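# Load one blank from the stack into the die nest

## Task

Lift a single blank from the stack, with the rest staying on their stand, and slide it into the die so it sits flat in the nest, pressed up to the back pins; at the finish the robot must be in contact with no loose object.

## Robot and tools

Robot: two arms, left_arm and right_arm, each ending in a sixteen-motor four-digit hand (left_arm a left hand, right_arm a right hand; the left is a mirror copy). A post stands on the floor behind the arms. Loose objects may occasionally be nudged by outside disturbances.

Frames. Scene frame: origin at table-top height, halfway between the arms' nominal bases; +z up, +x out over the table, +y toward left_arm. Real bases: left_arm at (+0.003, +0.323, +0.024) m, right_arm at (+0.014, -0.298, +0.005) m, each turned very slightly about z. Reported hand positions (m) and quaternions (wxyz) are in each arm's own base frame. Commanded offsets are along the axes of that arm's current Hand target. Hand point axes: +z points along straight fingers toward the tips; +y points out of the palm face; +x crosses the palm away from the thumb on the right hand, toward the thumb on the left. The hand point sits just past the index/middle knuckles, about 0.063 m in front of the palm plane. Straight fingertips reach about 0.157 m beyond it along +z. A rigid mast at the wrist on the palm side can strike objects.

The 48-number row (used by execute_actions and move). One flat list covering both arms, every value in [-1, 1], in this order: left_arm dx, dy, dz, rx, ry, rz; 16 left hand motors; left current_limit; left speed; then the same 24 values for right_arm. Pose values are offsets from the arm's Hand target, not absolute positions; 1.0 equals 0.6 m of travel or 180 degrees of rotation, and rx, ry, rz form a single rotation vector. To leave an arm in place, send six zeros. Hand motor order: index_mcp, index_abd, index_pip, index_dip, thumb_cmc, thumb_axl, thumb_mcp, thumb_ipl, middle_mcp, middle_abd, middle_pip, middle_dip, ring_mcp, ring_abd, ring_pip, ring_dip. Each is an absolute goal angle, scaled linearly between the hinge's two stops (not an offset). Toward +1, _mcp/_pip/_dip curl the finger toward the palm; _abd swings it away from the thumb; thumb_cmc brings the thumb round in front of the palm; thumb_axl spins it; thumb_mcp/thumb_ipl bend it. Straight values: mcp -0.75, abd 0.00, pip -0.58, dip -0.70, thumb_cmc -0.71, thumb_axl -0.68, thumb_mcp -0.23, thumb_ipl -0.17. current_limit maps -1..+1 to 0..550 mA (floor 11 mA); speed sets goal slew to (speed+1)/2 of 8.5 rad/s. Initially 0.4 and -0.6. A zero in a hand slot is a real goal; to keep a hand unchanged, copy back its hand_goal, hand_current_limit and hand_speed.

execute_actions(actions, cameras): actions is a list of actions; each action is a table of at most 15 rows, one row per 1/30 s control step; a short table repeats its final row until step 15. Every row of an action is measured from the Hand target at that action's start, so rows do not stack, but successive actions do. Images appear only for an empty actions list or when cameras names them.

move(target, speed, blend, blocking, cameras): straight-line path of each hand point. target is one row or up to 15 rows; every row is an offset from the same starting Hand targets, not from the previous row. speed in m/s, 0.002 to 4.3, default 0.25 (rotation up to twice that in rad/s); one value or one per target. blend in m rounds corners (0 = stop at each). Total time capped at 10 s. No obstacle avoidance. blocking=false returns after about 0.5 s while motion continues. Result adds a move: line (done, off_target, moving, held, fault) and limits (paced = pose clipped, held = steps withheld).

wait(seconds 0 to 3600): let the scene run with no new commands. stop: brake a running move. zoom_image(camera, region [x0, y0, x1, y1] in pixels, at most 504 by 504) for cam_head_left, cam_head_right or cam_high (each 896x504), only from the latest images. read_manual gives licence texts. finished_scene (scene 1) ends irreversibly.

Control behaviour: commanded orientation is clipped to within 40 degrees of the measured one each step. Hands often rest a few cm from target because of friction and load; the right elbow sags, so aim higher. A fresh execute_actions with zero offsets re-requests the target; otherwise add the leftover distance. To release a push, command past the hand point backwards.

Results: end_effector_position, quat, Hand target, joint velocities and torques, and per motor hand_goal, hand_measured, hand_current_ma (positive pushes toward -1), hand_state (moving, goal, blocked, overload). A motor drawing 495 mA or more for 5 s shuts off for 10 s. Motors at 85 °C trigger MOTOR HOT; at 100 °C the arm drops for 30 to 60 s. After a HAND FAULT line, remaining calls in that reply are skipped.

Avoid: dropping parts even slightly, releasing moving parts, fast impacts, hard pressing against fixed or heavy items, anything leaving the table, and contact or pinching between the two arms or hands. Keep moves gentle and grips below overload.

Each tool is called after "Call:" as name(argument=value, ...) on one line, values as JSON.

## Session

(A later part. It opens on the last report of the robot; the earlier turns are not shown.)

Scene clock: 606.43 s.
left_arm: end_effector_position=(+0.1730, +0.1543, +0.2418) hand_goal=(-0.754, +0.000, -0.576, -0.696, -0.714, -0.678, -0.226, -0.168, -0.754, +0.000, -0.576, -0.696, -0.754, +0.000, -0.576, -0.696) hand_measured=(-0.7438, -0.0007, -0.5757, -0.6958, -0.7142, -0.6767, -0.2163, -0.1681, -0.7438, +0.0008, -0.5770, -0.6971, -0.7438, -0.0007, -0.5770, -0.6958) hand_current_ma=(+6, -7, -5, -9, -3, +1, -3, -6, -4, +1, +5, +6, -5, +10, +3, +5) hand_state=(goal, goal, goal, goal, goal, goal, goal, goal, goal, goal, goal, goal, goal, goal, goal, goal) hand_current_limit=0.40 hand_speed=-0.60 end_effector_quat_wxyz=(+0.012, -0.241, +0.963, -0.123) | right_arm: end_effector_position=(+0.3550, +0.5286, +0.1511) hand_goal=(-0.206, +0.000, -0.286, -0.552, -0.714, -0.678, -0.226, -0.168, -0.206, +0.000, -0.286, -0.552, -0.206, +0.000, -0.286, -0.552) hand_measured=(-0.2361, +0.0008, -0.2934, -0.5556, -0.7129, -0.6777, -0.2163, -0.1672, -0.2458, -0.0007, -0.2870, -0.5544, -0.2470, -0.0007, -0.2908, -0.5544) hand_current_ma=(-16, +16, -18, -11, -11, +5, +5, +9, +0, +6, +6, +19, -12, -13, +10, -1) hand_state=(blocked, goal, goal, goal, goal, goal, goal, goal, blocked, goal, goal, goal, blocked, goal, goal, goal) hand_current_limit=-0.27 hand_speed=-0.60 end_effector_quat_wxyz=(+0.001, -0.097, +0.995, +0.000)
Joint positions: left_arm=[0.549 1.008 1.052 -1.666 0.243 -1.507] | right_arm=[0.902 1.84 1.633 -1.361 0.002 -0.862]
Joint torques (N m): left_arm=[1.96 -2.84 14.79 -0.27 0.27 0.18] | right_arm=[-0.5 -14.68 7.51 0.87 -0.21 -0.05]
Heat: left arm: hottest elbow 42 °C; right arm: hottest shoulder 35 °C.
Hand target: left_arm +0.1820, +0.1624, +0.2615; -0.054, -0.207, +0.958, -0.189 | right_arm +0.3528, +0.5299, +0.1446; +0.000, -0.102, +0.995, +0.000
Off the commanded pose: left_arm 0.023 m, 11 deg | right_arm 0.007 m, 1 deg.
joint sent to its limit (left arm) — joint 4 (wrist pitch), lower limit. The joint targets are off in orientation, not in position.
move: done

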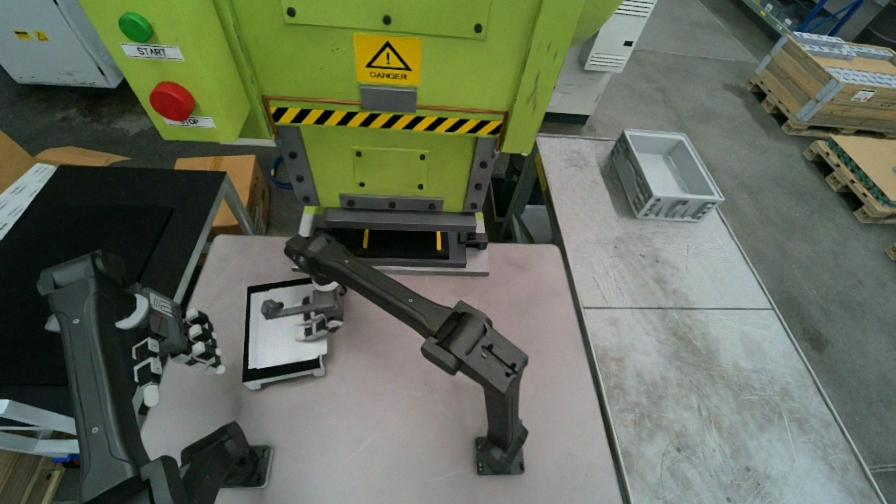

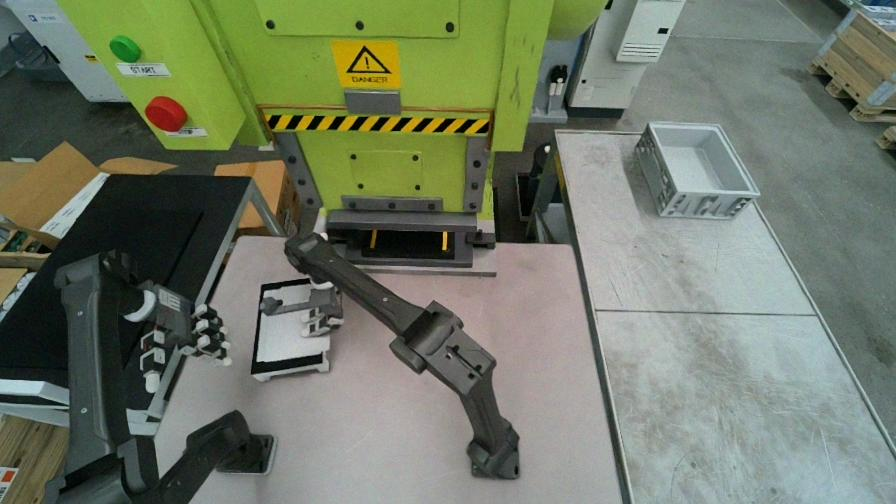

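Call:
move(target=[0,0,0,0,0,0, -0.754,0,-0.576,-0.696,-0.714,-0.678,-0.226,-0.168,-0.754,0,-0.576,-0.696,-0.754,0,-0.576,-0.696,0.4,-0.6, 0,-0.06,0.004,0,0,0, -0.205,0,-0.285,-0.551,-0.714,-0.678,-0.226,-0.168,-0.205,0,-0.285,-0.551,-0.205,0,-0.285,-0.551,-0.27,-0.6], speed=0.05, cameras=["cam_head_left","cam_head_right","cam_high"])

Call:
zoom_image(camera="cam_head_left", region=[240, 270, 360, 390])

Call:
zoom_image(camera="cam_high", region=[310, 110, 450, 230])

Scene clock: 622.87 s.
left_arm: end_effector_position=(+0.1730, +0.1543, +0.2418) hand_goal=(-0.754, +0.000, -0.576, -0.696, -0.714, -0.678, -0.226, -0.168, -0.754, +0.000, -0.576, -0.696, -0.754, +0.000, -0.576, -0.696) hand_measured=(-0.7450, +0.0008, -0.5770, -0.6958, -0.7129, -0.6767, -0.2173, -0.1681, -0.7438, -0.0007, -0.5770, -0.6958, -0.7426, -0.0007, -0.5770, -0.6958) hand_current_ma=(+13, -5, -4, -10, +6, +4, -3, -7, +2, -3, +5, +7, -2, +5, +3, +8) hand_state=(goal, goal, goal, goal, goal, goal, goal, goal, goal, goal, goal, goal, goal, goal, goal, goal) hand_current_limit=0.40 hand_speed=-0.60 end_effector_quat_wxyz=(+0.012, -0.241, +0.963, -0.123) | right_arm: end_effector_position=(+0.3583, +0.5012, +0.1461) hand_goal=(-0.206, +0.000, -0.286, -0.552, -0.714, -0.678, -0.226, -0.168, -0.206, +0.000, -0.286, -0.552, -0.206, +0.000, -0.286, -0.552) hand_measured=(-0.1987, -0.0065, -0.2844, -0.5595, -0.7142, -0.6777, -0.2163, -0.1681, -0.2035, -0.0080, -0.2870, -0.5595, -0.2096, -0.0051, -0.2883, -0.5595) hand_current_ma=(+1, +4, +3, +0, -11, +16, +16, +0, -13, -1, +0, +3, -28, +5, +7, +7) hand_state=(goal, goal, goal, goal, goal, goal, goal, goal, goal, goal, goal, goal, goal, goal, goal, goal) hand_current_limit=-0.27 hand_speed=-0.60 end_effector_quat_wxyz=(+0.001, -0.102, +0.995, +0.002)
Joint positions: left_arm=[0.549 1.008 1.052 -1.666 0.243 -1.507] | right_arm=[0.864 1.794 1.553 -1.325 -0.003 -0.911]
Joint torques (N m): left_arm=[1.9 -2.73 14.79 -0.31 0.28 0.19] | right_arm=[-1.38 -14.62 6.91 0.62 -0.06 -0.08]
Heat: left arm: hottest elbow 42 °C; right arm: hottest shoulder 35 °C.
Hand target: left_arm +0.1820, +0.1624, +0.2615; -0.054, -0.207, +0.958, -0.189 | right_arm +0.3601, +0.4947, +0.1422; +0.000, -0.102, +0.995, +0.000
Off the commanded pose: left_arm 0.023 m, 11 deg | right_arm 0.008 m, 0 deg.
joint sent to its limit (left arm) — joint 4 (wrist pitch), lower limit. The joint targets are off in orientation, not in position.
move: done

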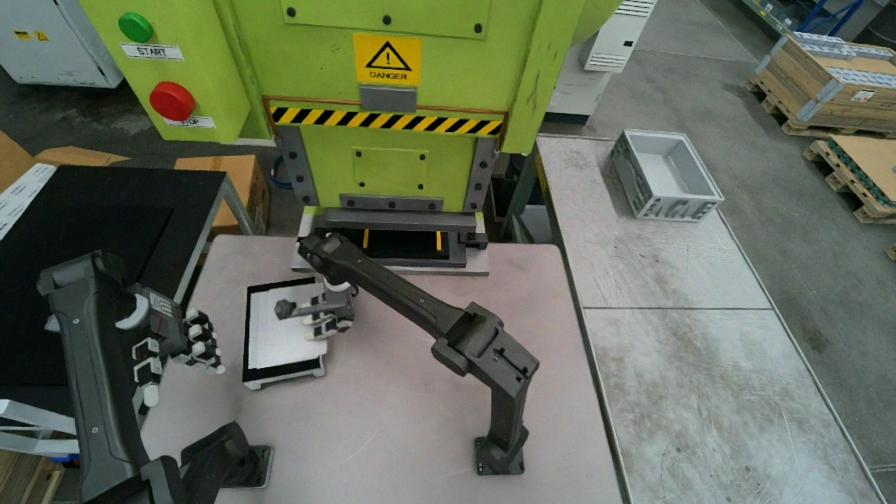

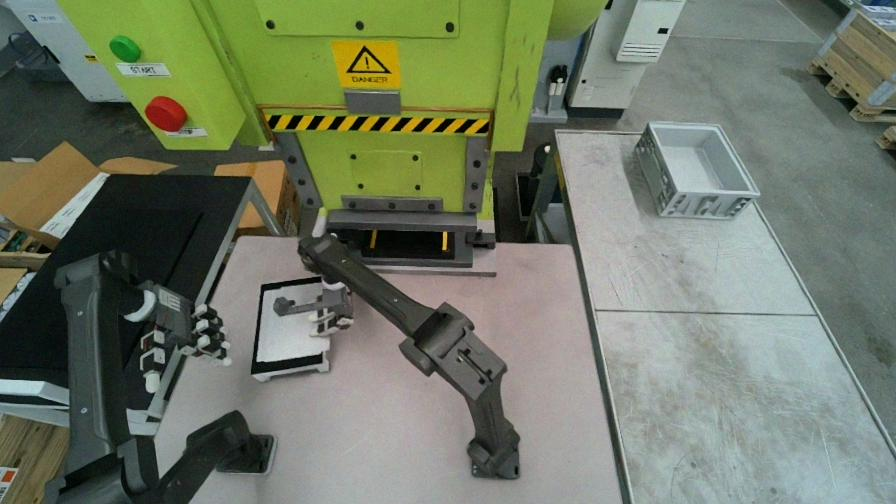

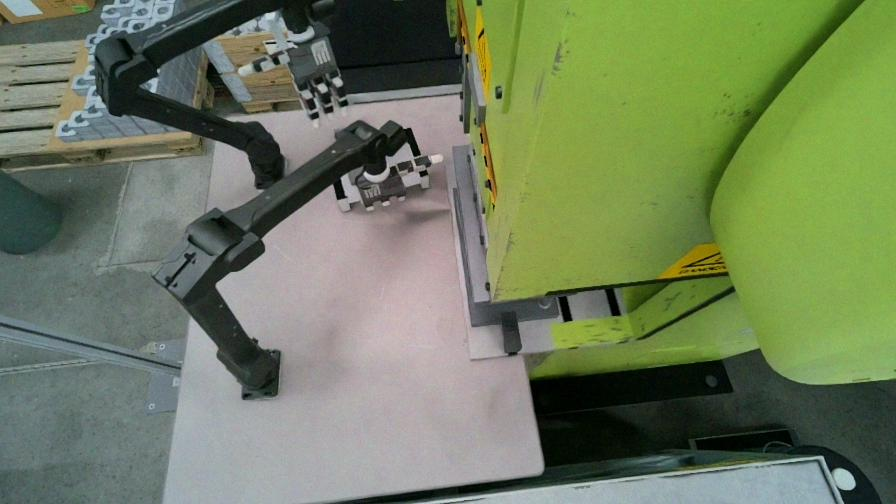

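Scaled by 4.200.

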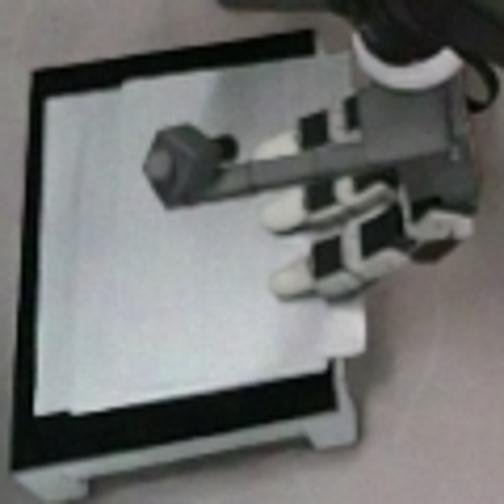

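Scaled by 3.600.

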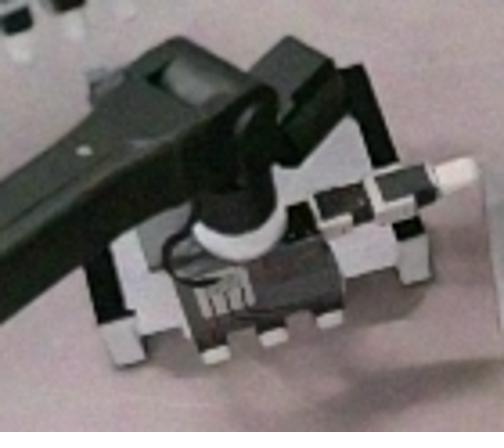

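Call:
move(target=[[0,0,0,0,0,0, -0.754,0,-0.576,-0.696,-0.714,-0.678,-0.226,-0.168,-0.754,0,-0.576,-0.696,-0.754,0,-0.576,-0.696,0.4,-0.6, 0,0.075,-0.025,0,0,0, -0.205,0,-0.285,-0.551,-0.714,-0.678,-0.226,-0.168,-0.205,0,-0.285,-0.551,-0.205,0,-0.285,-0.551,-0.27,-0.6],[0,0,0,0,0,0, -0.754,0,-0.576,-0.696,-0.714,-0.678,-0.226,-0.168,-0.754,0,-0.576,-0.696,-0.754,0,-0.576,-0.696,0.4,-0.6, 0,0.075,0,0,0,0, 0.0,0,-0.285,-0.551,-0.714,-0.678,-0.226,-0.168,0.0,0,-0.285,-0.551,0.0,0,-0.285,-0.551,-0.1,-0.8]], speed=0.06)

Scene clock: 649.13 s.
left_arm: end_effector_position=(+0.1730, +0.1543, +0.2418) hand_goal=(-0.754, +0.000, -0.576, -0.696, -0.714, -0.678, -0.226, -0.168, -0.754, +0.000, -0.576, -0.696, -0.754, +0.000, -0.576, -0.696) hand_measured=(-0.7450, -0.0007, -0.5770, -0.6958, -0.7142, -0.6777, -0.2173, -0.1672, -0.7438, -0.0007, -0.5770, -0.6958, -0.7426, +0.0008, -0.5770, -0.6958) hand_current_ma=(+11, -7, -6, -11, -5, +2, -8, -4, +1, -6, -4, +12, -8, +13, +2, +6) hand_state=(goal, goal, goal, goal, goal, goal, goal, goal, goal, goal, goal, goal, goal, goal, goal, goal) hand_current_limit=0.40 hand_speed=-0.60 end_effector_quat_wxyz=(+0.012, -0.241, +0.963, -0.123) | right_arm: end_effector_position=(+0.3462, +0.5289, +0.1415) hand_goal=(+0.000, +0.000, -0.286, -0.552, -0.714, -0.678, -0.226, -0.168, +0.000, +0.000, -0.286, -0.552, +0.000, +0.000, -0.286, -0.552) hand_measured=(-0.0612, -0.0007, -0.2908, -0.5595, -0.7117, -0.6777, -0.2163, -0.1672, -0.0697, -0.0036, -0.2960, -0.5607, -0.0721, -0.0051, -0.2960, -0.5607) hand_current_ma=(+4, +5, -1, +2, +4, -1, +15, +1, -14, +8, +22, +10, -21, -27, +22, -2) hand_state=(blocked, goal, goal, goal, goal, goal, goal, goal, blocked, goal, goal, goal, blocked, goal, goal, goal) hand_current_limit=-0.10 hand_speed=-0.80 end_effector_quat_wxyz=(-0.006, -0.103, +0.995, -0.006)
Joint positions: left_arm=[0.549 1.008 1.052 -1.666 0.243 -1.507] | right_arm=[0.913 1.845 1.617 -1.36 -0.001 -0.865]
Joint torques (N m): left_arm=[1.96 -2.78 14.8 -0.28 0.28 0.19] | right_arm=[-0.32 -13.86 10 0.76 -0.13 0.11]
Heat: left arm: hottest elbow 42 °C; right arm: hottest shoulder 35 °C.
Hand target: left_arm +0.1820, +0.1624, +0.2615; -0.054, -0.207, +0.958, -0.189 | right_arm +0.3508, +0.5387, +0.1420; +0.000, -0.102, +0.995, +0.000
Off the commanded pose: left_arm 0.023 m, 11 deg | right_arm 0.011 m, 1 deg.
joint sent to its limit (left arm) — joint 4 (wrist pitch), lower limit. The joint targets are off in orientation, not in position.
move: off_target (right_arm); target 2's new numbers were sent with right_arm's hand 0.013 m and 0 deg from that target

Call:
move(target=[[0,0,0,0,0,0, -0.754,0,-0.576,-0.696,-0.714,-0.678,-0.226,-0.168,-0.754,0,-0.576,-0.696,-0.754,0,-0.576,-0.696,0.4,-0.6, 0,0,-0.06,0,0,0, -0.4,0,-0.285,-0.551,-0.714,-0.678,-0.226,-0.168,-0.4,0,-0.285,-0.551,-0.4,0,-0.285,-0.551,-0.1,-0.6],[0,0,0,0,0,0, -0.754,0,-0.576,-0.696,-0.714,-0.678,-0.226,-0.168,-0.754,0,-0.576,-0.696,-0.754,0,-0.576,-0.696,0.4,-0.6, 0,0,-0.005,0,0,0, -0.4,0,-0.285,-0.551,-0.714,-0.678,-0.226,-0.168,-0.4,0,-0.285,-0.551,-0.4,0,-0.285,-0.551,-0.1,-0.6]], speed=0.08)

Scene clock: 669.10 s.
left_arm: end_effector_position=(+0.1730, +0.1543, +0.2418) hand_goal=(-0.754, +0.000, -0.576, -0.696, -0.714, -0.678, -0.226, -0.168, -0.754, +0.000, -0.576, -0.696, -0.754, +0.000, -0.576, -0.696) hand_measured=(-0.7450, -0.0007, -0.5770, -0.6958, -0.7129, -0.6777, -0.2163, -0.1681, -0.7438, +0.0008, -0.5770, -0.6958, -0.7438, -0.0007, -0.5770, -0.6971) hand_current_ma=(+15, -5, -8, -10, -6, -3, -2, -3, -4, +0, +5, +7, -6, +3, +3, +6) hand_state=(goal, goal, goal, goal, goal, goal, goal, goal, goal, goal, goal, goal, goal, goal, goal, goal) hand_current_limit=0.40 hand_speed=-0.60 end_effector_quat_wxyz=(+0.012, -0.241, +0.963, -0.123) | right_arm: end_effector_position=(+0.3492, +0.5388, +0.1610) hand_goal=(-0.400, +0.000, -0.286, -0.552, -0.714, -0.678, -0.226, -0.168, -0.400, +0.000, -0.286, -0.552, -0.400, +0.000, -0.286, -0.552) hand_measured=(-0.3627, +0.0330, -0.2549, -0.5365, -0.7079, -0.6777, -0.2173, -0.1681, -0.3651, +0.0286, -0.2587, -0.5378, -0.3700, +0.0301, -0.2575, -0.5353) hand_current_ma=(+0, +2, +1, -1, -8, +8, +8, +6, +1, -3, +12, -1, -18, +3, +32, -5) hand_state=(blocked, blocked, blocked, goal, goal, goal, goal, goal, blocked, blocked, blocked, goal, blocked, blocked, blocked, goal) hand_current_limit=-0.10 hand_speed=-0.60 end_effector_quat_wxyz=(+0.001, -0.106, +0.994, +0.005)
Joint positions: left_arm=[0.549 1.008 1.052 -1.666 0.243 -1.507] | right_arm=[0.917 1.845 1.663 -1.38 -0.005 -0.865]
Joint torques (N m): left_arm=[1.96 -2.84 14.8 -0.27 0.28 0.19] | right_arm=[-0.67 -14.1 6.95 1.32 0.09 0.12]
Heat: left arm: hottest elbow 42 °C; right arm: hottest shoulder 35 °C.
Hand target: left_arm +0.1820, +0.1624, +0.2615; -0.054, -0.207, +0.958, -0.189 | right_arm +0.3509, +0.5388, +0.1451; +0.000, -0.102, +0.995, +0.000
Off the commanded pose: left_arm 0.023 m, 11 deg | right_arm 0.016 m, 1 deg.
joint sent to its limit (left arm) — joint 4 (wrist pitch), lower limit. The joint targets are off in orientation, not in position.
move: off_target (right_arm)

Call:
move(target=[0,0,0,0,0,0, -0.754,0,-0.576,-0.696,-0.714,-0.678,-0.226,-0.168,-0.754,0,-0.576,-0.696,-0.754,0,-0.576,-0.696,0.4,-0.6, 0,-0.075,0,0,0,0, -0.4,0,-0.285,-0.551,-0.714,-0.678,-0.226,-0.168,-0.4,0,-0.285,-0.551,-0.4,0,-0.285,-0.551,-0.1,-0.6], speed=0.05, cameras=["cam_head_left","cam_high"])

Call:
zoom_image(camera="cam_head_left", region=[240, 270, 360, 390])

Call:
zoom_image(camera="cam_high", region=[310, 110, 450, 230])

Scene clock: 682.37 s.
left_arm: end_effector_position=(+0.1730, +0.1543, +0.2418) hand_goal=(-0.754, +0.000, -0.576, -0.696, -0.714, -0.678, -0.226, -0.168, -0.754, +0.000, -0.576, -0.696, -0.754, +0.000, -0.576, -0.696) hand_measured=(-0.7450, +0.0008, -0.5770, -0.6958, -0.7142, -0.6767, -0.2163, -0.1681, -0.7438, -0.0007, -0.5757, -0.6958, -0.7438, -0.0007, -0.5757, -0.6958) hand_current_ma=(+19, -6, -1, -5, -3, -2, -5, -1, +1, +0, +9, +5, -7, +13, +1, +14) hand_state=(goal, goal, goal, goal, goal, goal, goal, goal, goal, goal, goal, goal, goal, goal, goal, goal) hand_current_limit=0.40 hand_speed=-0.60 end_effector_quat_wxyz=(+0.012, -0.241, +0.963, -0.123) | right_arm: end_effector_position=(+0.3570, +0.5060, +0.1561) hand_goal=(-0.400, +0.000, -0.286, -0.552, -0.714, -0.678, -0.226, -0.168, -0.400, +0.000, -0.286, -0.552, -0.400, +0.000, -0.286, -0.552) hand_measured=(-0.3422, +0.0125, -0.2395, -0.5302, -0.7092, -0.6777, -0.2163, -0.1672, -0.3362, +0.0096, -0.2472, -0.5314, -0.3362, +0.0081, -0.2485, -0.5302) hand_current_ma=(-5, -11, -6, -13, +10, +2, +11, +4, +22, +13, +21, +14, -8, -15, +13, +3) hand_state=(blocked, goal, blocked, blocked, goal, goal, goal, goal, blocked, goal, blocked, blocked, blocked, goal, blocked, blocked) hand_current_limit=-0.10 hand_speed=-0.60 end_effector_quat_wxyz=(+0.004, -0.103, +0.995, +0.011)
Joint positions: left_arm=[0.549 1.008 1.052 -1.666 0.243 -1.507] | right_arm=[0.868 1.786 1.563 -1.326 -0.011 -0.91]
Joint torques (N m): left_arm=[1.85 -2.78 14.8 -0.28 0.28 0.19] | right_arm=[-1.73 -14.33 6.65 0.47 0.32 -0.09]
Heat: left arm: hottest elbow 42 °C; right arm: hottest shoulder 35 °C.
Hand target: left_arm +0.1820, +0.1624, +0.2615; -0.054, -0.207, +0.958, -0.189 | right_arm +0.3601, +0.4946, +0.1452; +0.000, -0.102, +0.995, +0.000
Off the commanded pose: left_arm 0.023 m, 11 deg | right_arm 0.016 m, 1 deg.
joint sent to its limit (left arm) — joint 4 (wrist pitch), lower limit. The joint targets are off in orientation, not in position.
move: off_target (right_arm)

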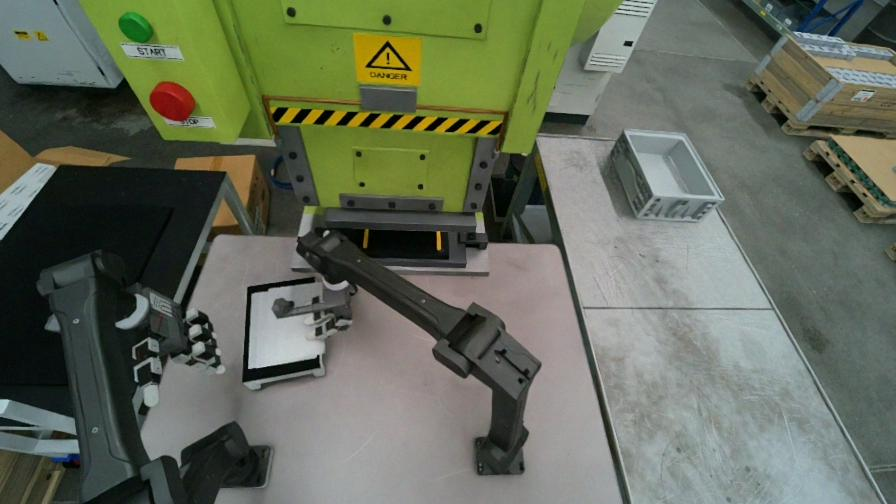

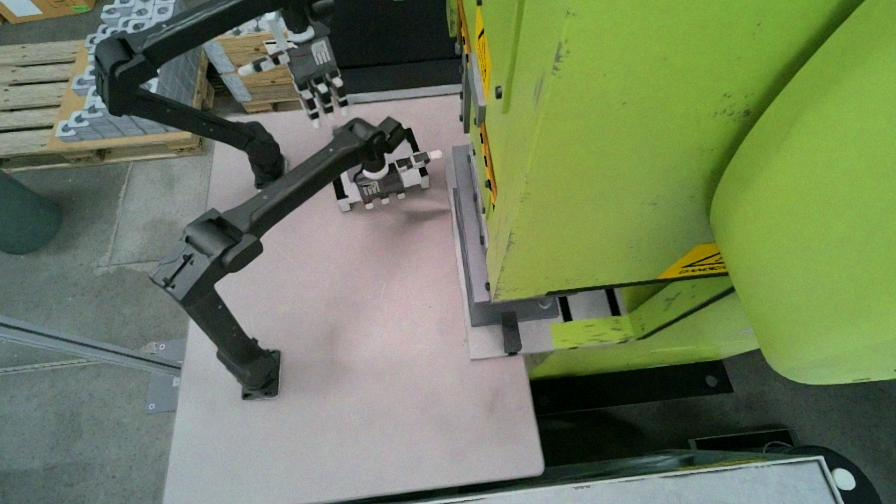

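Scaled by 4.200.

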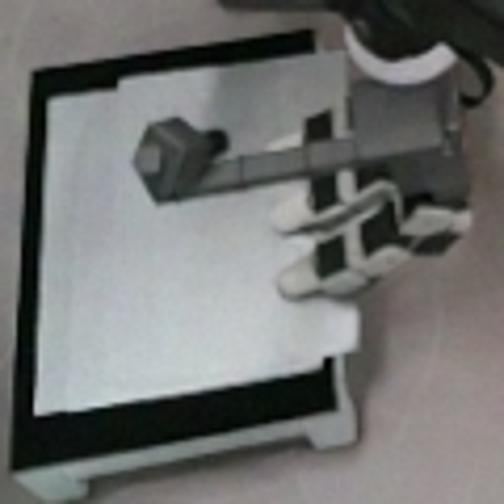

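Scaled by 3.600.

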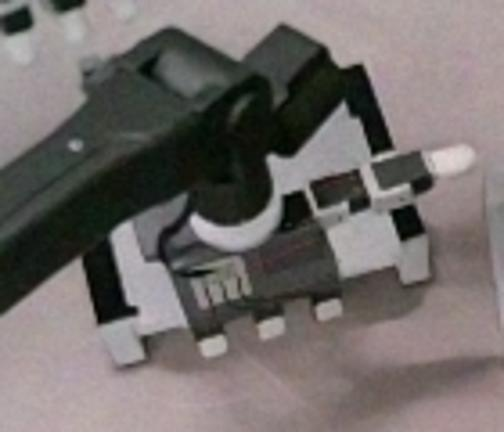

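Call:
move(target=[[0,0,0,0,0,0, -0.754,0,-0.576,-0.696,-0.714,-0.678,-0.226,-0.168,-0.754,0,-0.576,-0.696,-0.754,0,-0.576,-0.696,0.4,-0.6, 0,0,-0.08,0,0,0, -0.4,0,-0.285,-0.551,-0.714,-0.678,-0.226,-0.168,-0.4,0,-0.285,-0.551,-0.4,0,-0.285,-0.551,-0.1,-0.6],[0,0,0,0,0,0, -0.754,0,-0.576,-0.696,-0.714,-0.678,-0.226,-0.168,-0.754,0,-0.576,-0.696,-0.754,0,-0.576,-0.696,0.4,-0.6, 0,-0.2,-0.08,0,0,0, -0.4,0,-0.285,-0.551,-0.714,-0.678,-0.226,-0.168,-0.4,0,-0.285,-0.551,-0.4,0,-0.285,-0.551,-0.4,-0.6],[0,0,0,0,0,0, -0.754,0,-0.576,-0.696,-0.714,-0.678,-0.226,-0.168,-0.754,0,-0.576,-0.696,-0.754,0,-0.576,-0.696,0.4,-0.6, 0,-0.2,0.08,0,0,0, -0.4,0,-0.285,-0.551,-0.714,-0.678,-0.226,-0.168,-0.4,0,-0.285,-0.551,-0.4,0,-0.285,-0.551,-0.4,-0.6]], speed=[0.1,0.2,0.08], cameras=["cam_head_left","cam_high"])

Call:
zoom_image(camera="cam_head_left", region=[240, 270, 360, 390])

Call:
zoom_image(camera="cam_high", region=[310, 110, 450, 250])

Scene clock: 770.97 s.
left_arm: end_effector_position=(+0.1730, +0.1543, +0.2418) hand_goal=(-0.754, +0.000, -0.576, -0.696, -0.714, -0.678, -0.226, -0.168, -0.754, +0.000, -0.576, -0.696, -0.754, +0.000, -0.576, -0.696) hand_measured=(-0.7438, +0.0008, -0.5770, -0.6958, -0.7142, -0.6777, -0.2173, -0.1681, -0.7438, +0.0008, -0.5782, -0.6958, -0.7426, -0.0007, -0.5770, -0.6958) hand_current_ma=(+10, +0, -12, -14, +2, -6, +2, -6, +2, -3, +6, +8, -6, +8, +2, +10) hand_state=(goal, goal, goal, goal, goal, goal, goal, goal, goal, goal, goal, goal, goal, goal, goal, goal) hand_current_limit=0.40 hand_speed=-0.60 end_effector_quat_wxyz=(+0.012, -0.241, +0.963, -0.123) | right_arm: end_effector_position=(+0.3843, +0.3773, +0.1052) hand_goal=(-0.400, +0.000, -0.286, -0.552, -0.714, -0.678, -0.226, -0.168, -0.400, +0.000, -0.286, -0.552, -0.400, +0.000, -0.286, -0.552) hand_measured=(-0.4074, -0.0109, -0.2806, -0.5404, -0.7154, -0.6767, -0.2173, -0.1681, -0.4074, +0.0023, -0.2818, -0.5467, -0.4074, +0.0066, -0.2806, -0.5404) hand_current_ma=(-8, +11, +2, -3, -6, +6, +11, +21, +16, +9, +10, +10, -11, -2, +5, +1) hand_state=(goal, goal, goal, goal, goal, goal, goal, goal, goal, goal, goal, goal, goal, goal, goal, goal) hand_current_limit=-0.40 hand_speed=-0.60 end_effector_quat_wxyz=(+0.004, -0.099, +0.995, +0.001)
Joint positions: left_arm=[0.549 1.008 1.052 -1.666 0.243 -1.507] | right_arm=[0.655 1.66 1.26 -1.163 0.003 -1.114]
Joint torques (N m): left_arm=[2.02 -2.84 14.82 -0.29 0.28 0.18] | right_arm=[-0.79 -10.99 7.28 0.72 -0.25 -0.07]
Heat: left arm: hottest elbow 43 °C; right arm: hottest shoulder 35 °C.
Hand target: left_arm +0.1820, +0.1624, +0.2615; -0.054, -0.207, +0.958, -0.189 | right_arm +0.3842, +0.3771, +0.0972; +0.000, -0.102, +0.995, +0.000
Off the commanded pose: left_arm 0.023 m, 11 deg | right_arm 0.008 m, 1 deg.
joint sent to its limit (left arm) — joint 4 (wrist pitch), lower limit. The joint targets are off in orientation, not in position.
move: done

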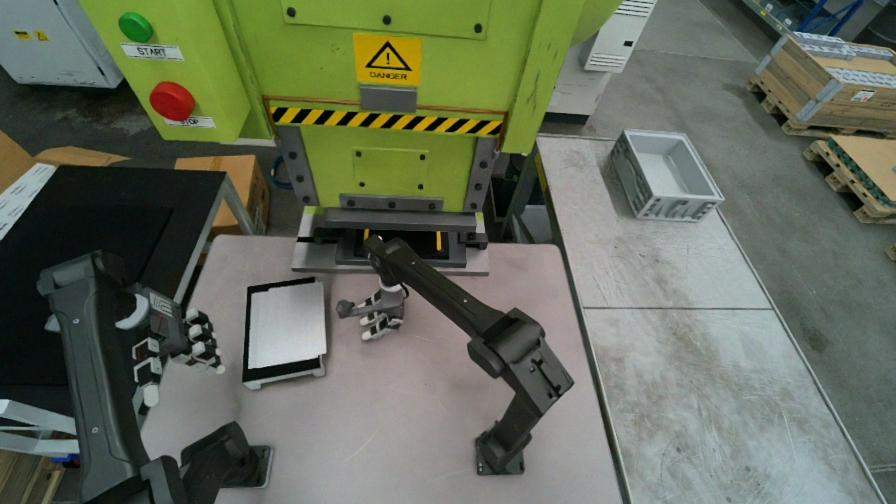

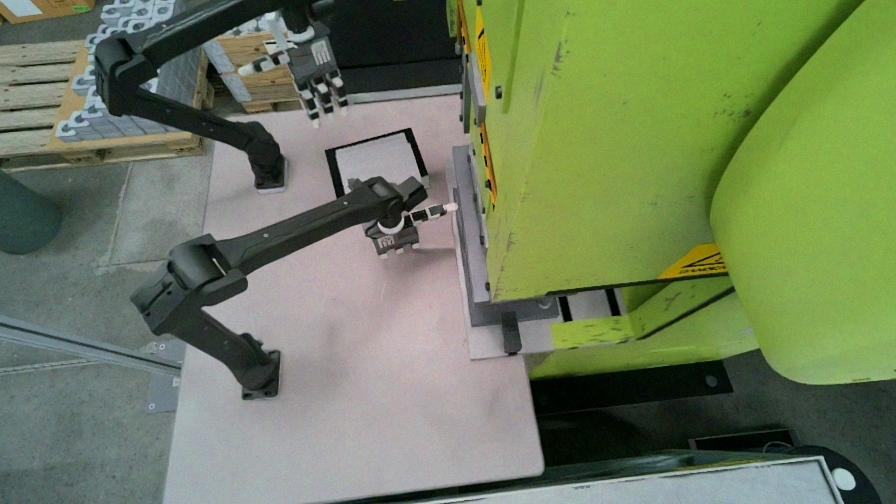

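Scaled by 4.200.

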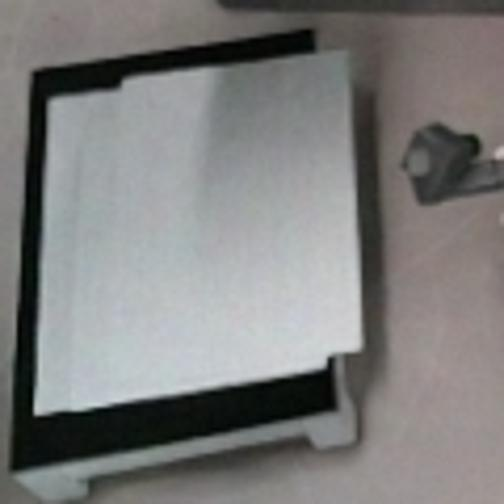

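Scaled by 3.600.

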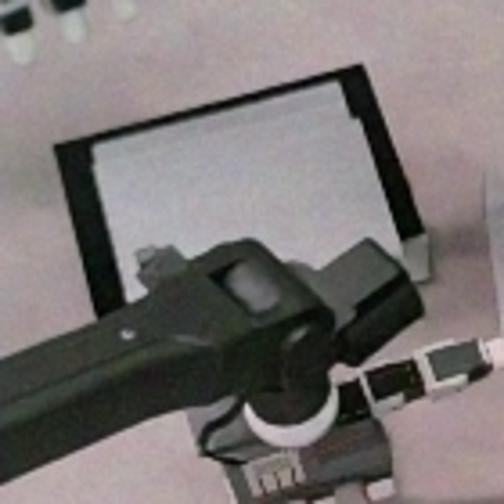

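Call:
move(target=[0,0,0,0,0,0, -0.754,0,-0.576,-0.696,-0.714,-0.678,-0.226,-0.168,-0.754,0,-0.576,-0.696,-0.754,0,-0.576,-0.696,0.4,-0.6, 0,0,0.04,0,0,0, -0.4,0,-0.285,-0.551,-0.714,-0.678,-0.226,-0.168,-0.4,0,-0.285,-0.551,-0.4,0,-0.285,-0.551,-0.4,-0.6], speed=0.06)

Scene clock: 779.13 s.
left_arm: end_effector_position=(+0.1730, +0.1543, +0.2418) hand_goal=(-0.754, +0.000, -0.576, -0.696, -0.714, -0.678, -0.226, -0.168, -0.754, +0.000, -0.576, -0.696, -0.754, +0.000, -0.576, -0.696) hand_measured=(-0.7450, -0.0007, -0.5770, -0.6958, -0.7142, -0.6777, -0.2173, -0.1681, -0.7450, +0.0008, -0.5770, -0.6958, -0.7438, -0.0007, -0.5770, -0.6958) hand_current_ma=(+11, -1, -1, -13, +1, +0, -5, +2, +1, +3, +3, +11, -16, +14, -1, +9) hand_state=(goal, goal, goal, goal, goal, goal, goal, goal, goal, goal, goal, goal, goal, goal, goal, goal) hand_current_limit=0.40 hand_speed=-0.60 end_effector_quat_wxyz=(+0.012, -0.241, +0.963, -0.123) | right_arm: end_effector_position=(+0.3856, +0.3772, +0.0889) hand_goal=(-0.400, +0.000, -0.286, -0.552, -0.714, -0.678, -0.226, -0.168, -0.400, +0.000, -0.286, -0.552, -0.400, +0.000, -0.286, -0.552) hand_measured=(-0.3989, +0.0008, -0.2741, -0.5365, -0.7142, -0.6777, -0.2153, -0.1681, -0.3977, +0.0110, -0.2716, -0.5404, -0.3989, +0.0140, -0.2716, -0.5353) hand_current_ma=(+3, -5, -7, -12, -16, +3, +9, +4, +10, -11, +16, +13, +0, +9, +12, +6) hand_state=(goal, goal, goal, goal, goal, goal, goal, goal, goal, goal, goal, goal, goal, goal, goal, goal) hand_current_limit=-0.40 hand_speed=-0.60 end_effector_quat_wxyz=(+0.007, -0.099, +0.995, +0.003)
Joint positions: left_arm=[0.549 1.008 1.052 -1.666 0.243 -1.507] | right_arm=[0.652 1.676 1.231 -1.11 0.002 -1.118]
Joint torques (N m): left_arm=[1.96 -2.78 14.8 -0.28 0.27 0.19] | right_arm=[-0.67 -10.23 6.72 1.09 -0.25 0]
Heat: left arm: hottest elbow 43 °C; right arm: hottest shoulder 35 °C.
Hand target: left_arm +0.1820, +0.1624, +0.2615; -0.054, -0.207, +0.958, -0.189 | right_arm +0.3843, +0.3771, +0.0733; +0.000, -0.102, +0.995, +0.000
Off the commanded pose: left_arm 0.023 m, 11 deg | right_arm 0.016 m, 1 deg.
joint sent to its limit (left arm) — joint 4 (wrist pitch), lower limit. The joint targets are off in orientation, not in position.
move: off_target (right_arm)

Call:
move(target=[[0,0,0,0,0,0, -0.754,0,-0.576,-0.696,-0.714,-0.678,-0.226,-0.168,-0.754,0,-0.576,-0.696,-0.754,0,-0.576,-0.696,0.4,-0.6, -0.0117,-0.023,-0.1445,0.0389,0,0, -0.4,0,-0.285,-0.551,-0.714,-0.678,-0.226,-0.168,-0.4,0,-0.285,-0.551,-0.4,0,-0.285,-0.551,-0.4,-0.6],[0,0,0,0,0,0, -0.754,0,-0.576,-0.696,-0.714,-0.678,-0.226,-0.168,-0.754,0,-0.576,-0.696,-0.754,0,-0.576,-0.696,0.4,-0.6, -0.0117,-0.023,-0.1445,0.0389,0,0, 0.712,0,-0.7226,-0.623,0.571,-0.68,-0.28,-0.168,0.712,0,-0.7226,-0.623,0.712,0,-0.7226,-0.623,0.2,-0.6],[0,0,0,0,0,0, -0.754,0,-0.576,-0.696,-0.714,-0.678,-0.226,-0.168,-0.754,0,-0.576,-0.696,-0.754,0,-0.576,-0.696,0.4,-0.6, -0.0117,-0.023,0.0555,0.0389,0,0, 0.712,0,-0.7226,-0.623,0.571,-0.68,-0.28,-0.168,0.712,0,-0.7226,-0.623,0.712,0,-0.7226,-0.623,0.2,-0.6]], speed=[0.15,0.15,0.1], cameras=["cam_head_left","cam_head_right","cam_high"])

Call:
zoom_image(camera="cam_head_left", region=[280, 250, 440, 390])

Call:
zoom_image(camera="cam_high", region=[310, 110, 450, 250])

Scene clock: 854.57 s.
left_arm: end_effector_position=(+0.1730, +0.1543, +0.2418) hand_goal=(-0.754, +0.000, -0.576, -0.696, -0.714, -0.678, -0.226, -0.168, -0.754, +0.000, -0.576, -0.696, -0.754, +0.000, -0.576, -0.696) hand_measured=(-0.7450, -0.0007, -0.5770, -0.6958, -0.7142, -0.6767, -0.2163, -0.1681, -0.7438, -0.0007, -0.5757, -0.6971, -0.7438, -0.0007, -0.5770, -0.6958) hand_current_ma=(+9, -7, -5, -19, +7, -1, -3, -1, +4, +0, +3, +5, -11, +8, -1, +9) hand_state=(goal, goal, goal, goal, goal, goal, goal, goal, goal, goal, goal, goal, goal, goal, goal, goal) hand_current_limit=0.40 hand_speed=-0.60 end_effector_quat_wxyz=(+0.012, -0.241, +0.963, -0.123) | right_arm: end_effector_position=(+0.3963, +0.3627, +0.0479) hand_goal=(+0.712, +0.000, -0.722, -0.624, +0.570, -0.680, -0.280, -0.168, +0.712, +0.000, -0.722, -0.624, +0.712, +0.000, -0.722, -0.624) hand_measured=(+0.6382, -0.0153, -0.7245, -0.6168, +0.5705, -0.6777, -0.2361, -0.1614, +0.6274, -0.0051, -0.7245, -0.6219, +0.6225, +0.0037, -0.7232, -0.6193) hand_current_ma=(-6, +7, -11, +1, +0, +6, +1, -3, -10, -2, +13, +4, -15, -4, +5, -9) hand_state=(blocked, goal, goal, goal, goal, goal, blocked, goal, blocked, goal, goal, goal, blocked, goal, goal, goal) hand_current_limit=0.20 hand_speed=-0.60 end_effector_quat_wxyz=(+0.008, -0.101, +0.993, -0.058)
Joint positions: left_arm=[0.549 1.008 1.052 -1.666 0.243 -1.507] | right_arm=[0.654 1.751 1.24 -1.107 0.108 -1.117]
Joint torques (N m): left_arm=[1.9 -2.84 14.8 -0.28 0.27 0.19] | right_arm=[-0.15 -11.69 6.84 0.59 -0.21 0.1]
Heat: left arm: hottest elbow 44 °C; right arm: hottest shoulder 33 °C.
Hand target: left_arm +0.1820, +0.1624, +0.2615; -0.054, -0.207, +0.958, -0.189 | right_arm +0.3940, +0.3651, +0.0400; +0.006, -0.102, +0.993, -0.061
Off the commanded pose: left_arm 0.023 m, 11 deg | right_arm 0.009 m, 0 deg.
joint sent to its limit (left arm) — joint 4 (wrist pitch), lower limit. The joint targets are off in orientation, not in position.
move: done; target 2's new numbers were sent with right_arm's hand 0.025 m and 2 deg from that target

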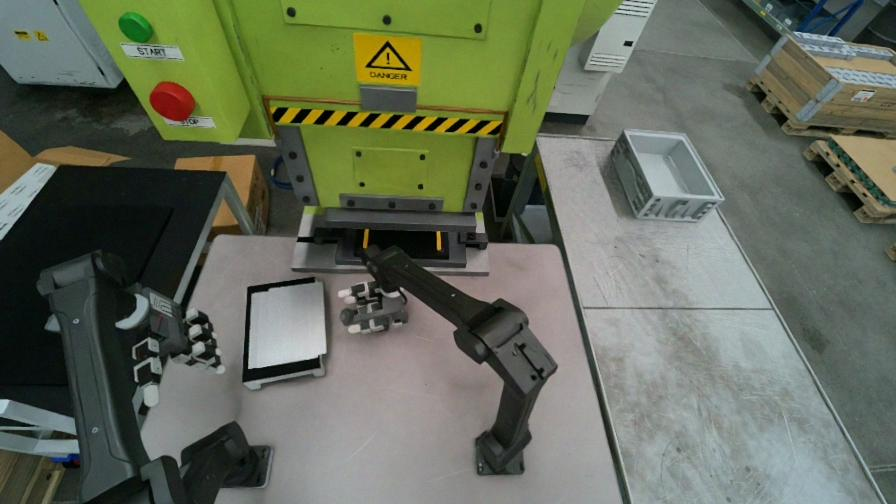

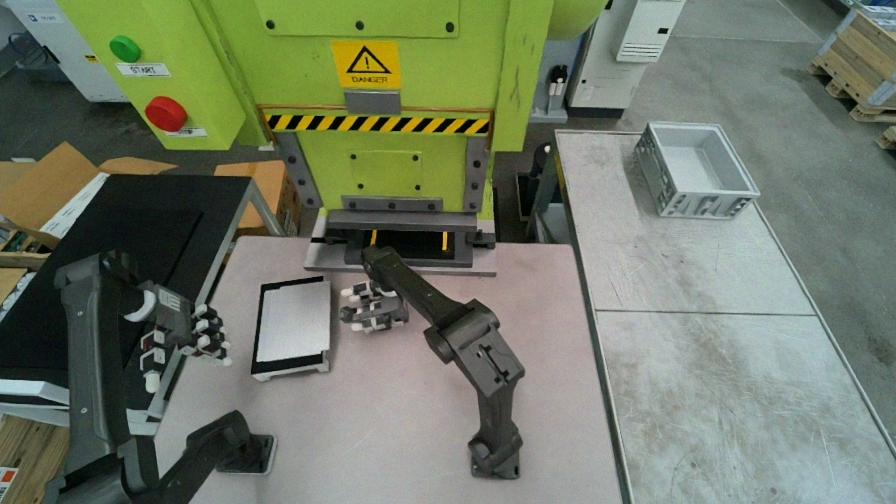

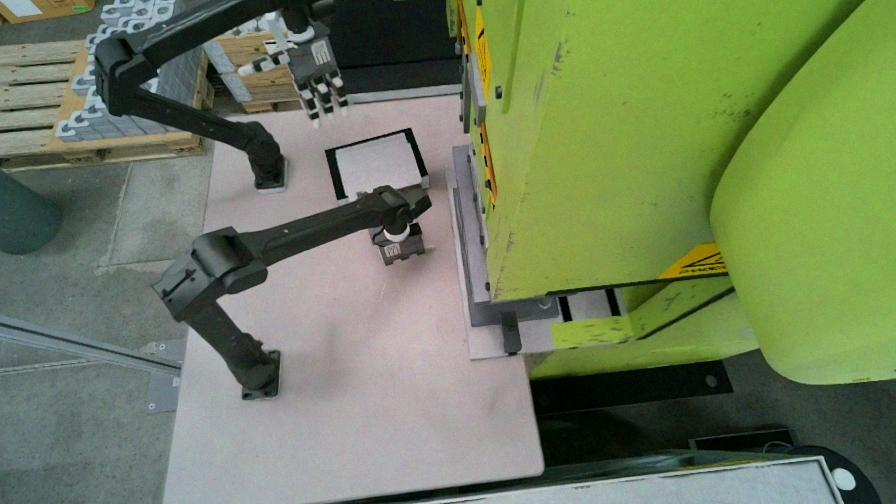

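Scaled by 3.150.

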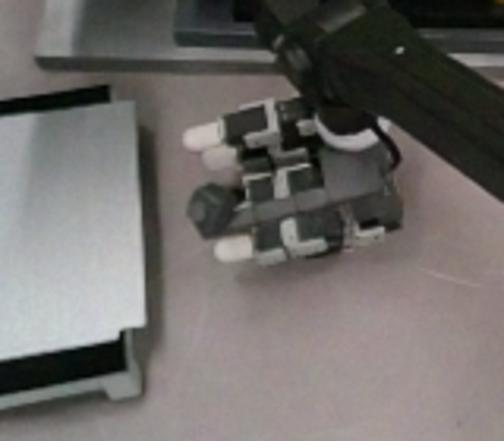

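Scaled by 3.600.

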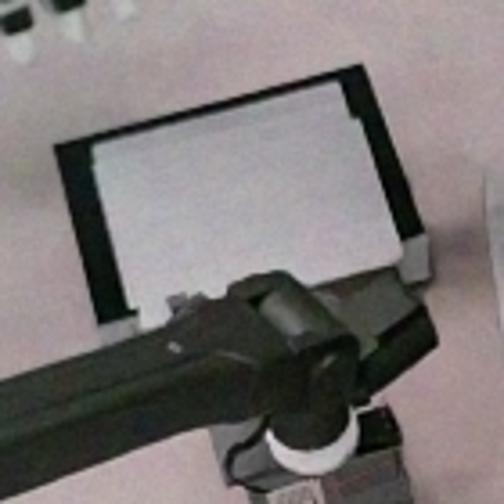

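Call:
move(target=[0,0,0,0,0,0, -0.754,0,-0.576,-0.696,-0.714,-0.678,-0.226,-0.168,-0.754,0,-0.576,-0.696,-0.754,0,-0.576,-0.696,0.4,-0.6, 0,0.0041,0.0331,0,0,0, 0.785,0,-0.7226,-0.623,0.571,-0.68,-0.3,-0.168,0.79,0,-0.7226,-0.623,0.795,0,-0.7226,-0.623,0.2,-0.6], speed=0.1)

Scene clock: 869.97 s.
left_arm: end_effector_position=(+0.1730, +0.1543, +0.2418) hand_goal=(-0.754, +0.000, -0.576, -0.696, -0.714, -0.678, -0.226, -0.168, -0.754, +0.000, -0.576, -0.696, -0.754, +0.000, -0.576, -0.696) hand_measured=(-0.7450, -0.0007, -0.5770, -0.6958, -0.7142, -0.6767, -0.2163, -0.1681, -0.7438, -0.0007, -0.5770, -0.6958, -0.7426, -0.0007, -0.5757, -0.6958) hand_current_ma=(+9, -9, -7, -2, +0, -2, +2, -6, +9, +1, +9, +0, -5, +4, +7, +8) hand_state=(goal, goal, goal, goal, goal, goal, goal, goal, goal, goal, goal, goal, goal, goal, goal, goal) hand_current_limit=0.40 hand_speed=-0.60 end_effector_quat_wxyz=(+0.012, -0.241, +0.963, -0.123) | right_arm: end_effector_position=(+0.3965, +0.3628, +0.0277) hand_goal=(+0.784, +0.000, -0.722, -0.624, +0.570, -0.680, -0.300, -0.168, +0.790, +0.000, -0.722, -0.624, +0.794, +0.000, -0.722, -0.624) hand_measured=(+0.6997, -0.0153, -0.7232, -0.6168, +0.5705, -0.6767, -0.2539, -0.1614, +0.6937, -0.0051, -0.7232, -0.6206, +0.6937, +0.0023, -0.7232, -0.6181) hand_current_ma=(-16, +2, -7, -5, -5, -6, +13, -1, -11, +14, +6, -1, -19, -13, +8, -7) hand_state=(blocked, goal, goal, goal, goal, goal, blocked, goal, blocked, goal, goal, goal, blocked, goal, goal, goal) hand_current_limit=0.20 hand_speed=-0.60 end_effector_quat_wxyz=(+0.008, -0.101, +0.993, -0.059)
Joint positions: left_arm=[0.549 1.008 1.052 -1.666 0.243 -1.507] | right_arm=[0.654 1.779 1.218 -1.058 0.108 -1.117]
Joint torques (N m): left_arm=[1.9 -2.78 14.8 -0.29 0.28 0.19] | right_arm=[-0.09 -11.87 6.67 0.66 -0.22 0.1]
Heat: left arm: hottest elbow 44 °C; right arm: hottest shoulder 33 °C.
Hand target: left_arm +0.1820, +0.1624, +0.2615; -0.054, -0.207, +0.958, -0.189 | right_arm +0.3940, +0.3651, +0.0199; +0.006, -0.102, +0.993, -0.061
Off the commanded pose: left_arm 0.023 m, 11 deg | right_arm 0.008 m, 0 deg.
joint sent to its limit (left arm) — joint 4 (wrist pitch), lower limit. The joint targets are off in orientation, not in position.
move: done

Call:
move(target=[[0,0,0,0,0,0, -0.754,0,-0.576,-0.696,-0.714,-0.678,-0.226,-0.168,-0.754,0,-0.576,-0.696,-0.754,0,-0.576,-0.696,0.4,-0.6, 0,0.0013,0.0108,0,0,0, 0.785,0,-0.7226,-0.623,0.571,-0.68,-0.3,-0.168,0.79,0,-0.7226,-0.623,0.795,0,-0.7226,-0.623,0.2,-0.6],[0,0,0,0,0,0, -0.754,0,-0.576,-0.696,-0.714,-0.678,-0.226,-0.168,-0.754,0,-0.576,-0.696,-0.754,0,-0.576,-0.696,0.4,-0.6, 0,0.084,0.0006,0,0,0, 0.785,0,-0.7226,-0.623,0.571,-0.68,-0.3,-0.168,0.79,0,-0.7226,-0.623,0.795,0,-0.7226,-0.623,0.2,-0.6]], speed=0.06, cameras=["cam_head_left","cam_head_right","cam_high"])

Call:
zoom_image(camera="cam_head_left", region=[290, 260, 400, 360])

Call:
zoom_image(camera="cam_head_right", region=[290, 260, 400, 360])

Call:
zoom_image(camera="cam_high", region=[330, 150, 440, 260])

Scene clock: 891.77 s.
left_arm: end_effector_position=(+0.1730, +0.1543, +0.2418) hand_goal=(-0.754, +0.000, -0.576, -0.696, -0.714, -0.678, -0.226, -0.168, -0.754, +0.000, -0.576, -0.696, -0.754, +0.000, -0.576, -0.696) hand_measured=(-0.7450, +0.0008, -0.5770, -0.6958, -0.7142, -0.6777, -0.2163, -0.1672, -0.7450, -0.0007, -0.5770, -0.6958, -0.7438, -0.0007, -0.5757, -0.6958) hand_current_ma=(+2, +2, +0, -8, +4, -6, +7, -2, +0, +5, -6, +5, -6, +9, +0, +9) hand_state=(goal, goal, goal, goal, goal, goal, goal, goal, goal, goal, goal, goal, goal, goal, goal, goal) hand_current_limit=0.40 hand_speed=-0.60 end_effector_quat_wxyz=(+0.012, -0.241, +0.963, -0.123) | right_arm: end_effector_position=(+0.3759, +0.4020, +0.0108) hand_goal=(+0.784, +0.000, -0.722, -0.624, +0.570, -0.680, -0.300, -0.168, +0.790, +0.000, -0.722, -0.624, +0.794, +0.000, -0.722, -0.624) hand_measured=(+0.7142, -0.0124, -0.7232, -0.6181, +0.5655, -0.6767, -0.2539, -0.1614, +0.6937, -0.0007, -0.7245, -0.6219, +0.6949, +0.0023, -0.7258, -0.6181) hand_current_ma=(-19, +5, +3, -5, -3, +3, +10, +1, -6, -7, +9, +2, -17, -16, +20, -14) hand_state=(blocked, goal, goal, goal, goal, goal, blocked, goal, blocked, goal, goal, goal, blocked, goal, goal, goal) hand_current_limit=0.20 hand_speed=-0.60 end_effector_quat_wxyz=(+0.003, -0.102, +0.993, -0.064)
Joint positions: left_arm=[0.549 1.008 1.052 -1.666 0.243 -1.507] | right_arm=[0.743 1.833 1.248 -1.058 0.107 -1.03]
Joint torques (N m): left_arm=[1.85 -2.73 14.82 -0.29 0.28 0.18] | right_arm=[-0.26 -11.75 10.06 -0.16 -0.35 0.11]
Heat: left arm: hottest elbow 44 °C; right arm: hottest shoulder 33 °C.
Hand target: left_arm +0.1820, +0.1624, +0.2615; -0.054, -0.207, +0.958, -0.189 | right_arm +0.3839, +0.4140, +0.0135; +0.006, -0.101, +0.993, -0.061
Off the commanded pose: left_arm 0.023 m, 11 deg | right_arm 0.015 m, 1 deg.
joint sent to its limit (left arm) — joint 4 (wrist pitch), lower limit. The joint targets are off in orientation, not in position.
move: off_target (right_arm)

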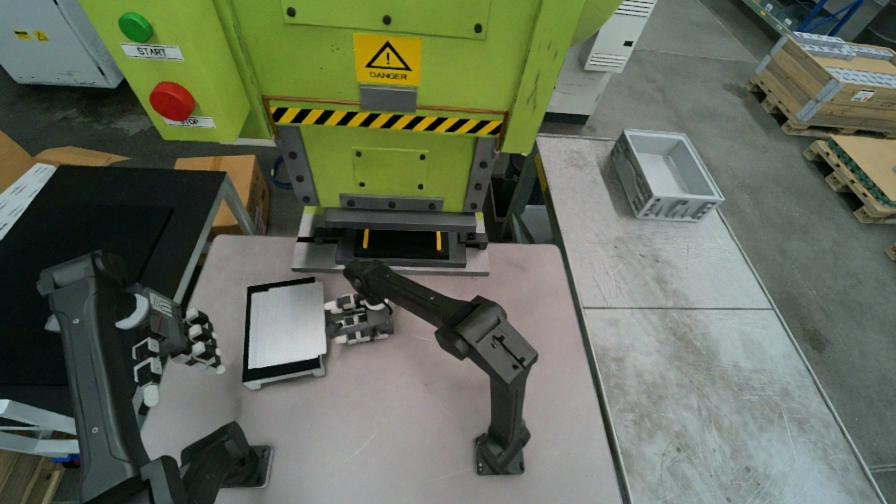

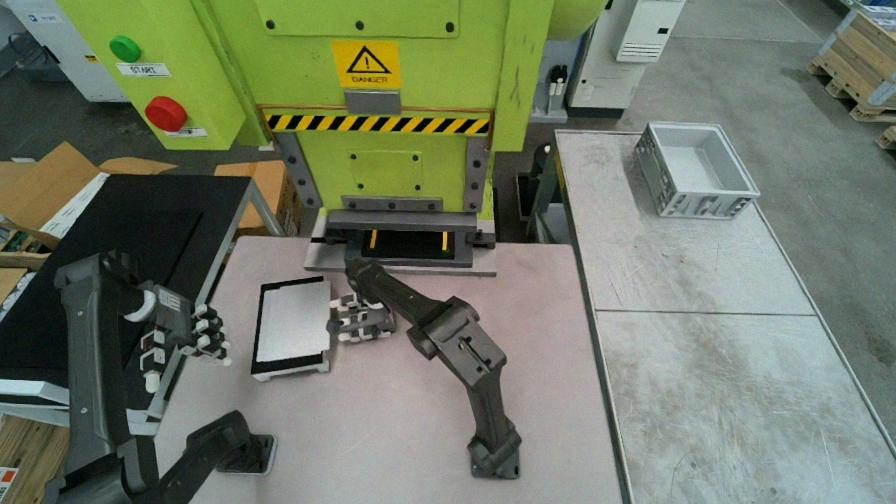

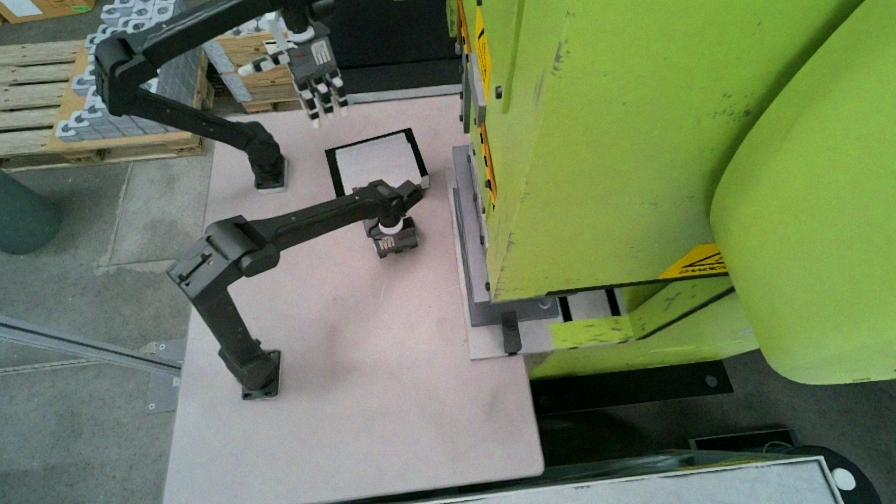

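Scaled by 4.582.

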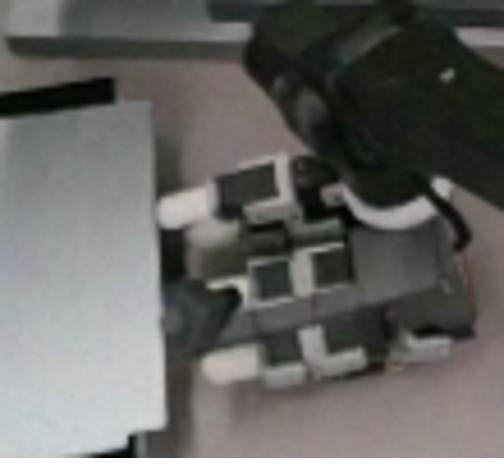

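Scaled by 4.582.

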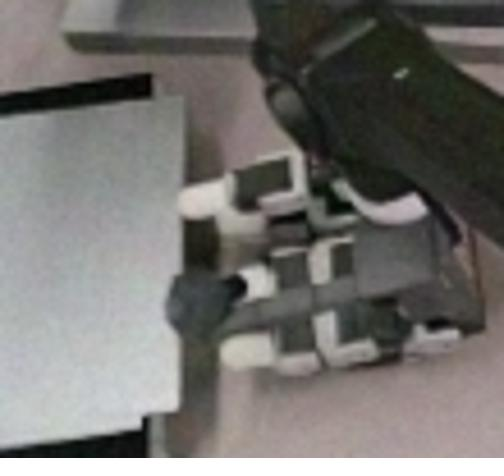

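Scaled by 4.582.

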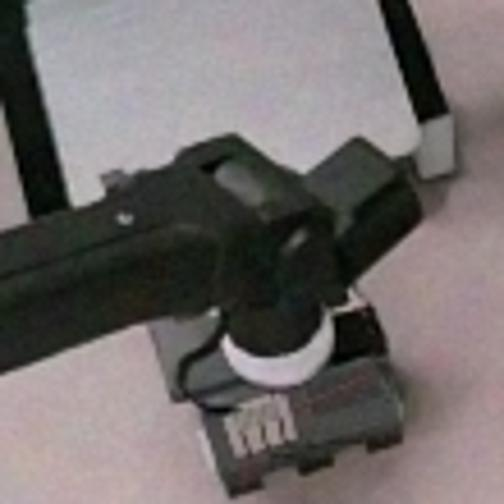

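Call:
move(target=[0,0,0,0,0,0, -0.754,0,-0.576,-0.696,-0.714,-0.678,-0.226,-0.168,-0.754,0,-0.576,-0.696,-0.754,0,-0.576,-0.696,0.4,-0.6, 0.004,-0.0142,-0.0184,0,0,0, 0.785,0,-0.7226,-0.623,0.571,-0.68,-0.3,-0.168,0.79,0,-0.7226,-0.623,0.795,0,-0.7226,-0.623,0.2,-0.6], speed=0.06)

Scene clock: 911.57 s.
left_arm: end_effector_position=(+0.1730, +0.1543, +0.2418) hand_goal=(-0.754, +0.000, -0.576, -0.696, -0.714, -0.678, -0.226, -0.168, -0.754, +0.000, -0.576, -0.696, -0.754, +0.000, -0.576, -0.696) hand_measured=(-0.7450, -0.0007, -0.5770, -0.6958, -0.7142, -0.6777, -0.2163, -0.1681, -0.7438, +0.0008, -0.5770, -0.6958, -0.7438, +0.0008, -0.5770, -0.6958) hand_current_ma=(+7, -9, -10, -12, -8, -1, -4, -5, -2, -7, +0, +7, -14, +10, -3, +7) hand_state=(goal, goal, goal, goal, goal, goal, goal, goal, goal, goal, goal, goal, goal, goal, goal, goal) hand_current_limit=0.40 hand_speed=-0.60 end_effector_quat_wxyz=(+0.012, -0.241, +0.963, -0.123) | right_arm: end_effector_position=(+0.3723, +0.3987, +0.0100) hand_goal=(+0.784, +0.000, -0.722, -0.624, +0.570, -0.680, -0.300, -0.168, +0.790, +0.000, -0.722, -0.624, +0.794, +0.000, -0.722, -0.624) hand_measured=(+0.7299, -0.0139, -0.7232, -0.6168, +0.5655, -0.6777, -0.2539, -0.1614, +0.6937, +0.0008, -0.7245, -0.6206, +0.6949, +0.0023, -0.7232, -0.6193) hand_current_ma=(-19, +2, -7, +7, -3, +7, +18, +14, -15, +9, +0, -3, -7, -2, +3, +1) hand_state=(blocked, goal, goal, goal, goal, goal, blocked, goal, blocked, goal, goal, goal, blocked, goal, goal, goal) hand_current_limit=0.20 hand_speed=-0.60 end_effector_quat_wxyz=(-0.004, -0.103, +0.992, -0.070)
Joint positions: left_arm=[0.549 1.008 1.052 -1.666 0.243 -1.507] | right_arm=[0.743 1.833 1.248 -1.077 0.107 -1.029]
Joint torques (N m): left_arm=[1.9 -2.96 14.8 -0.31 0.28 0.19] | right_arm=[-0.91 -13.86 9.46 -0.32 -0.32 -0.01]
Heat: left arm: hottest elbow 44 °C; right arm: hottest shoulder 33 °C.
Hand target: left_arm +0.1820, +0.1624, +0.2615; -0.054, -0.207, +0.958, -0.189 | right_arm +0.3830, +0.4065, +0.0255; +0.006, -0.102, +0.993, -0.061
Off the commanded pose: left_arm 0.023 m, 11 deg | right_arm 0.020 m, 2 deg.
joint sent to its limit (left arm) — joint 4 (wrist pitch), lower limit. The joint targets are off in orientation, not in position.
move: off_target (right_arm)


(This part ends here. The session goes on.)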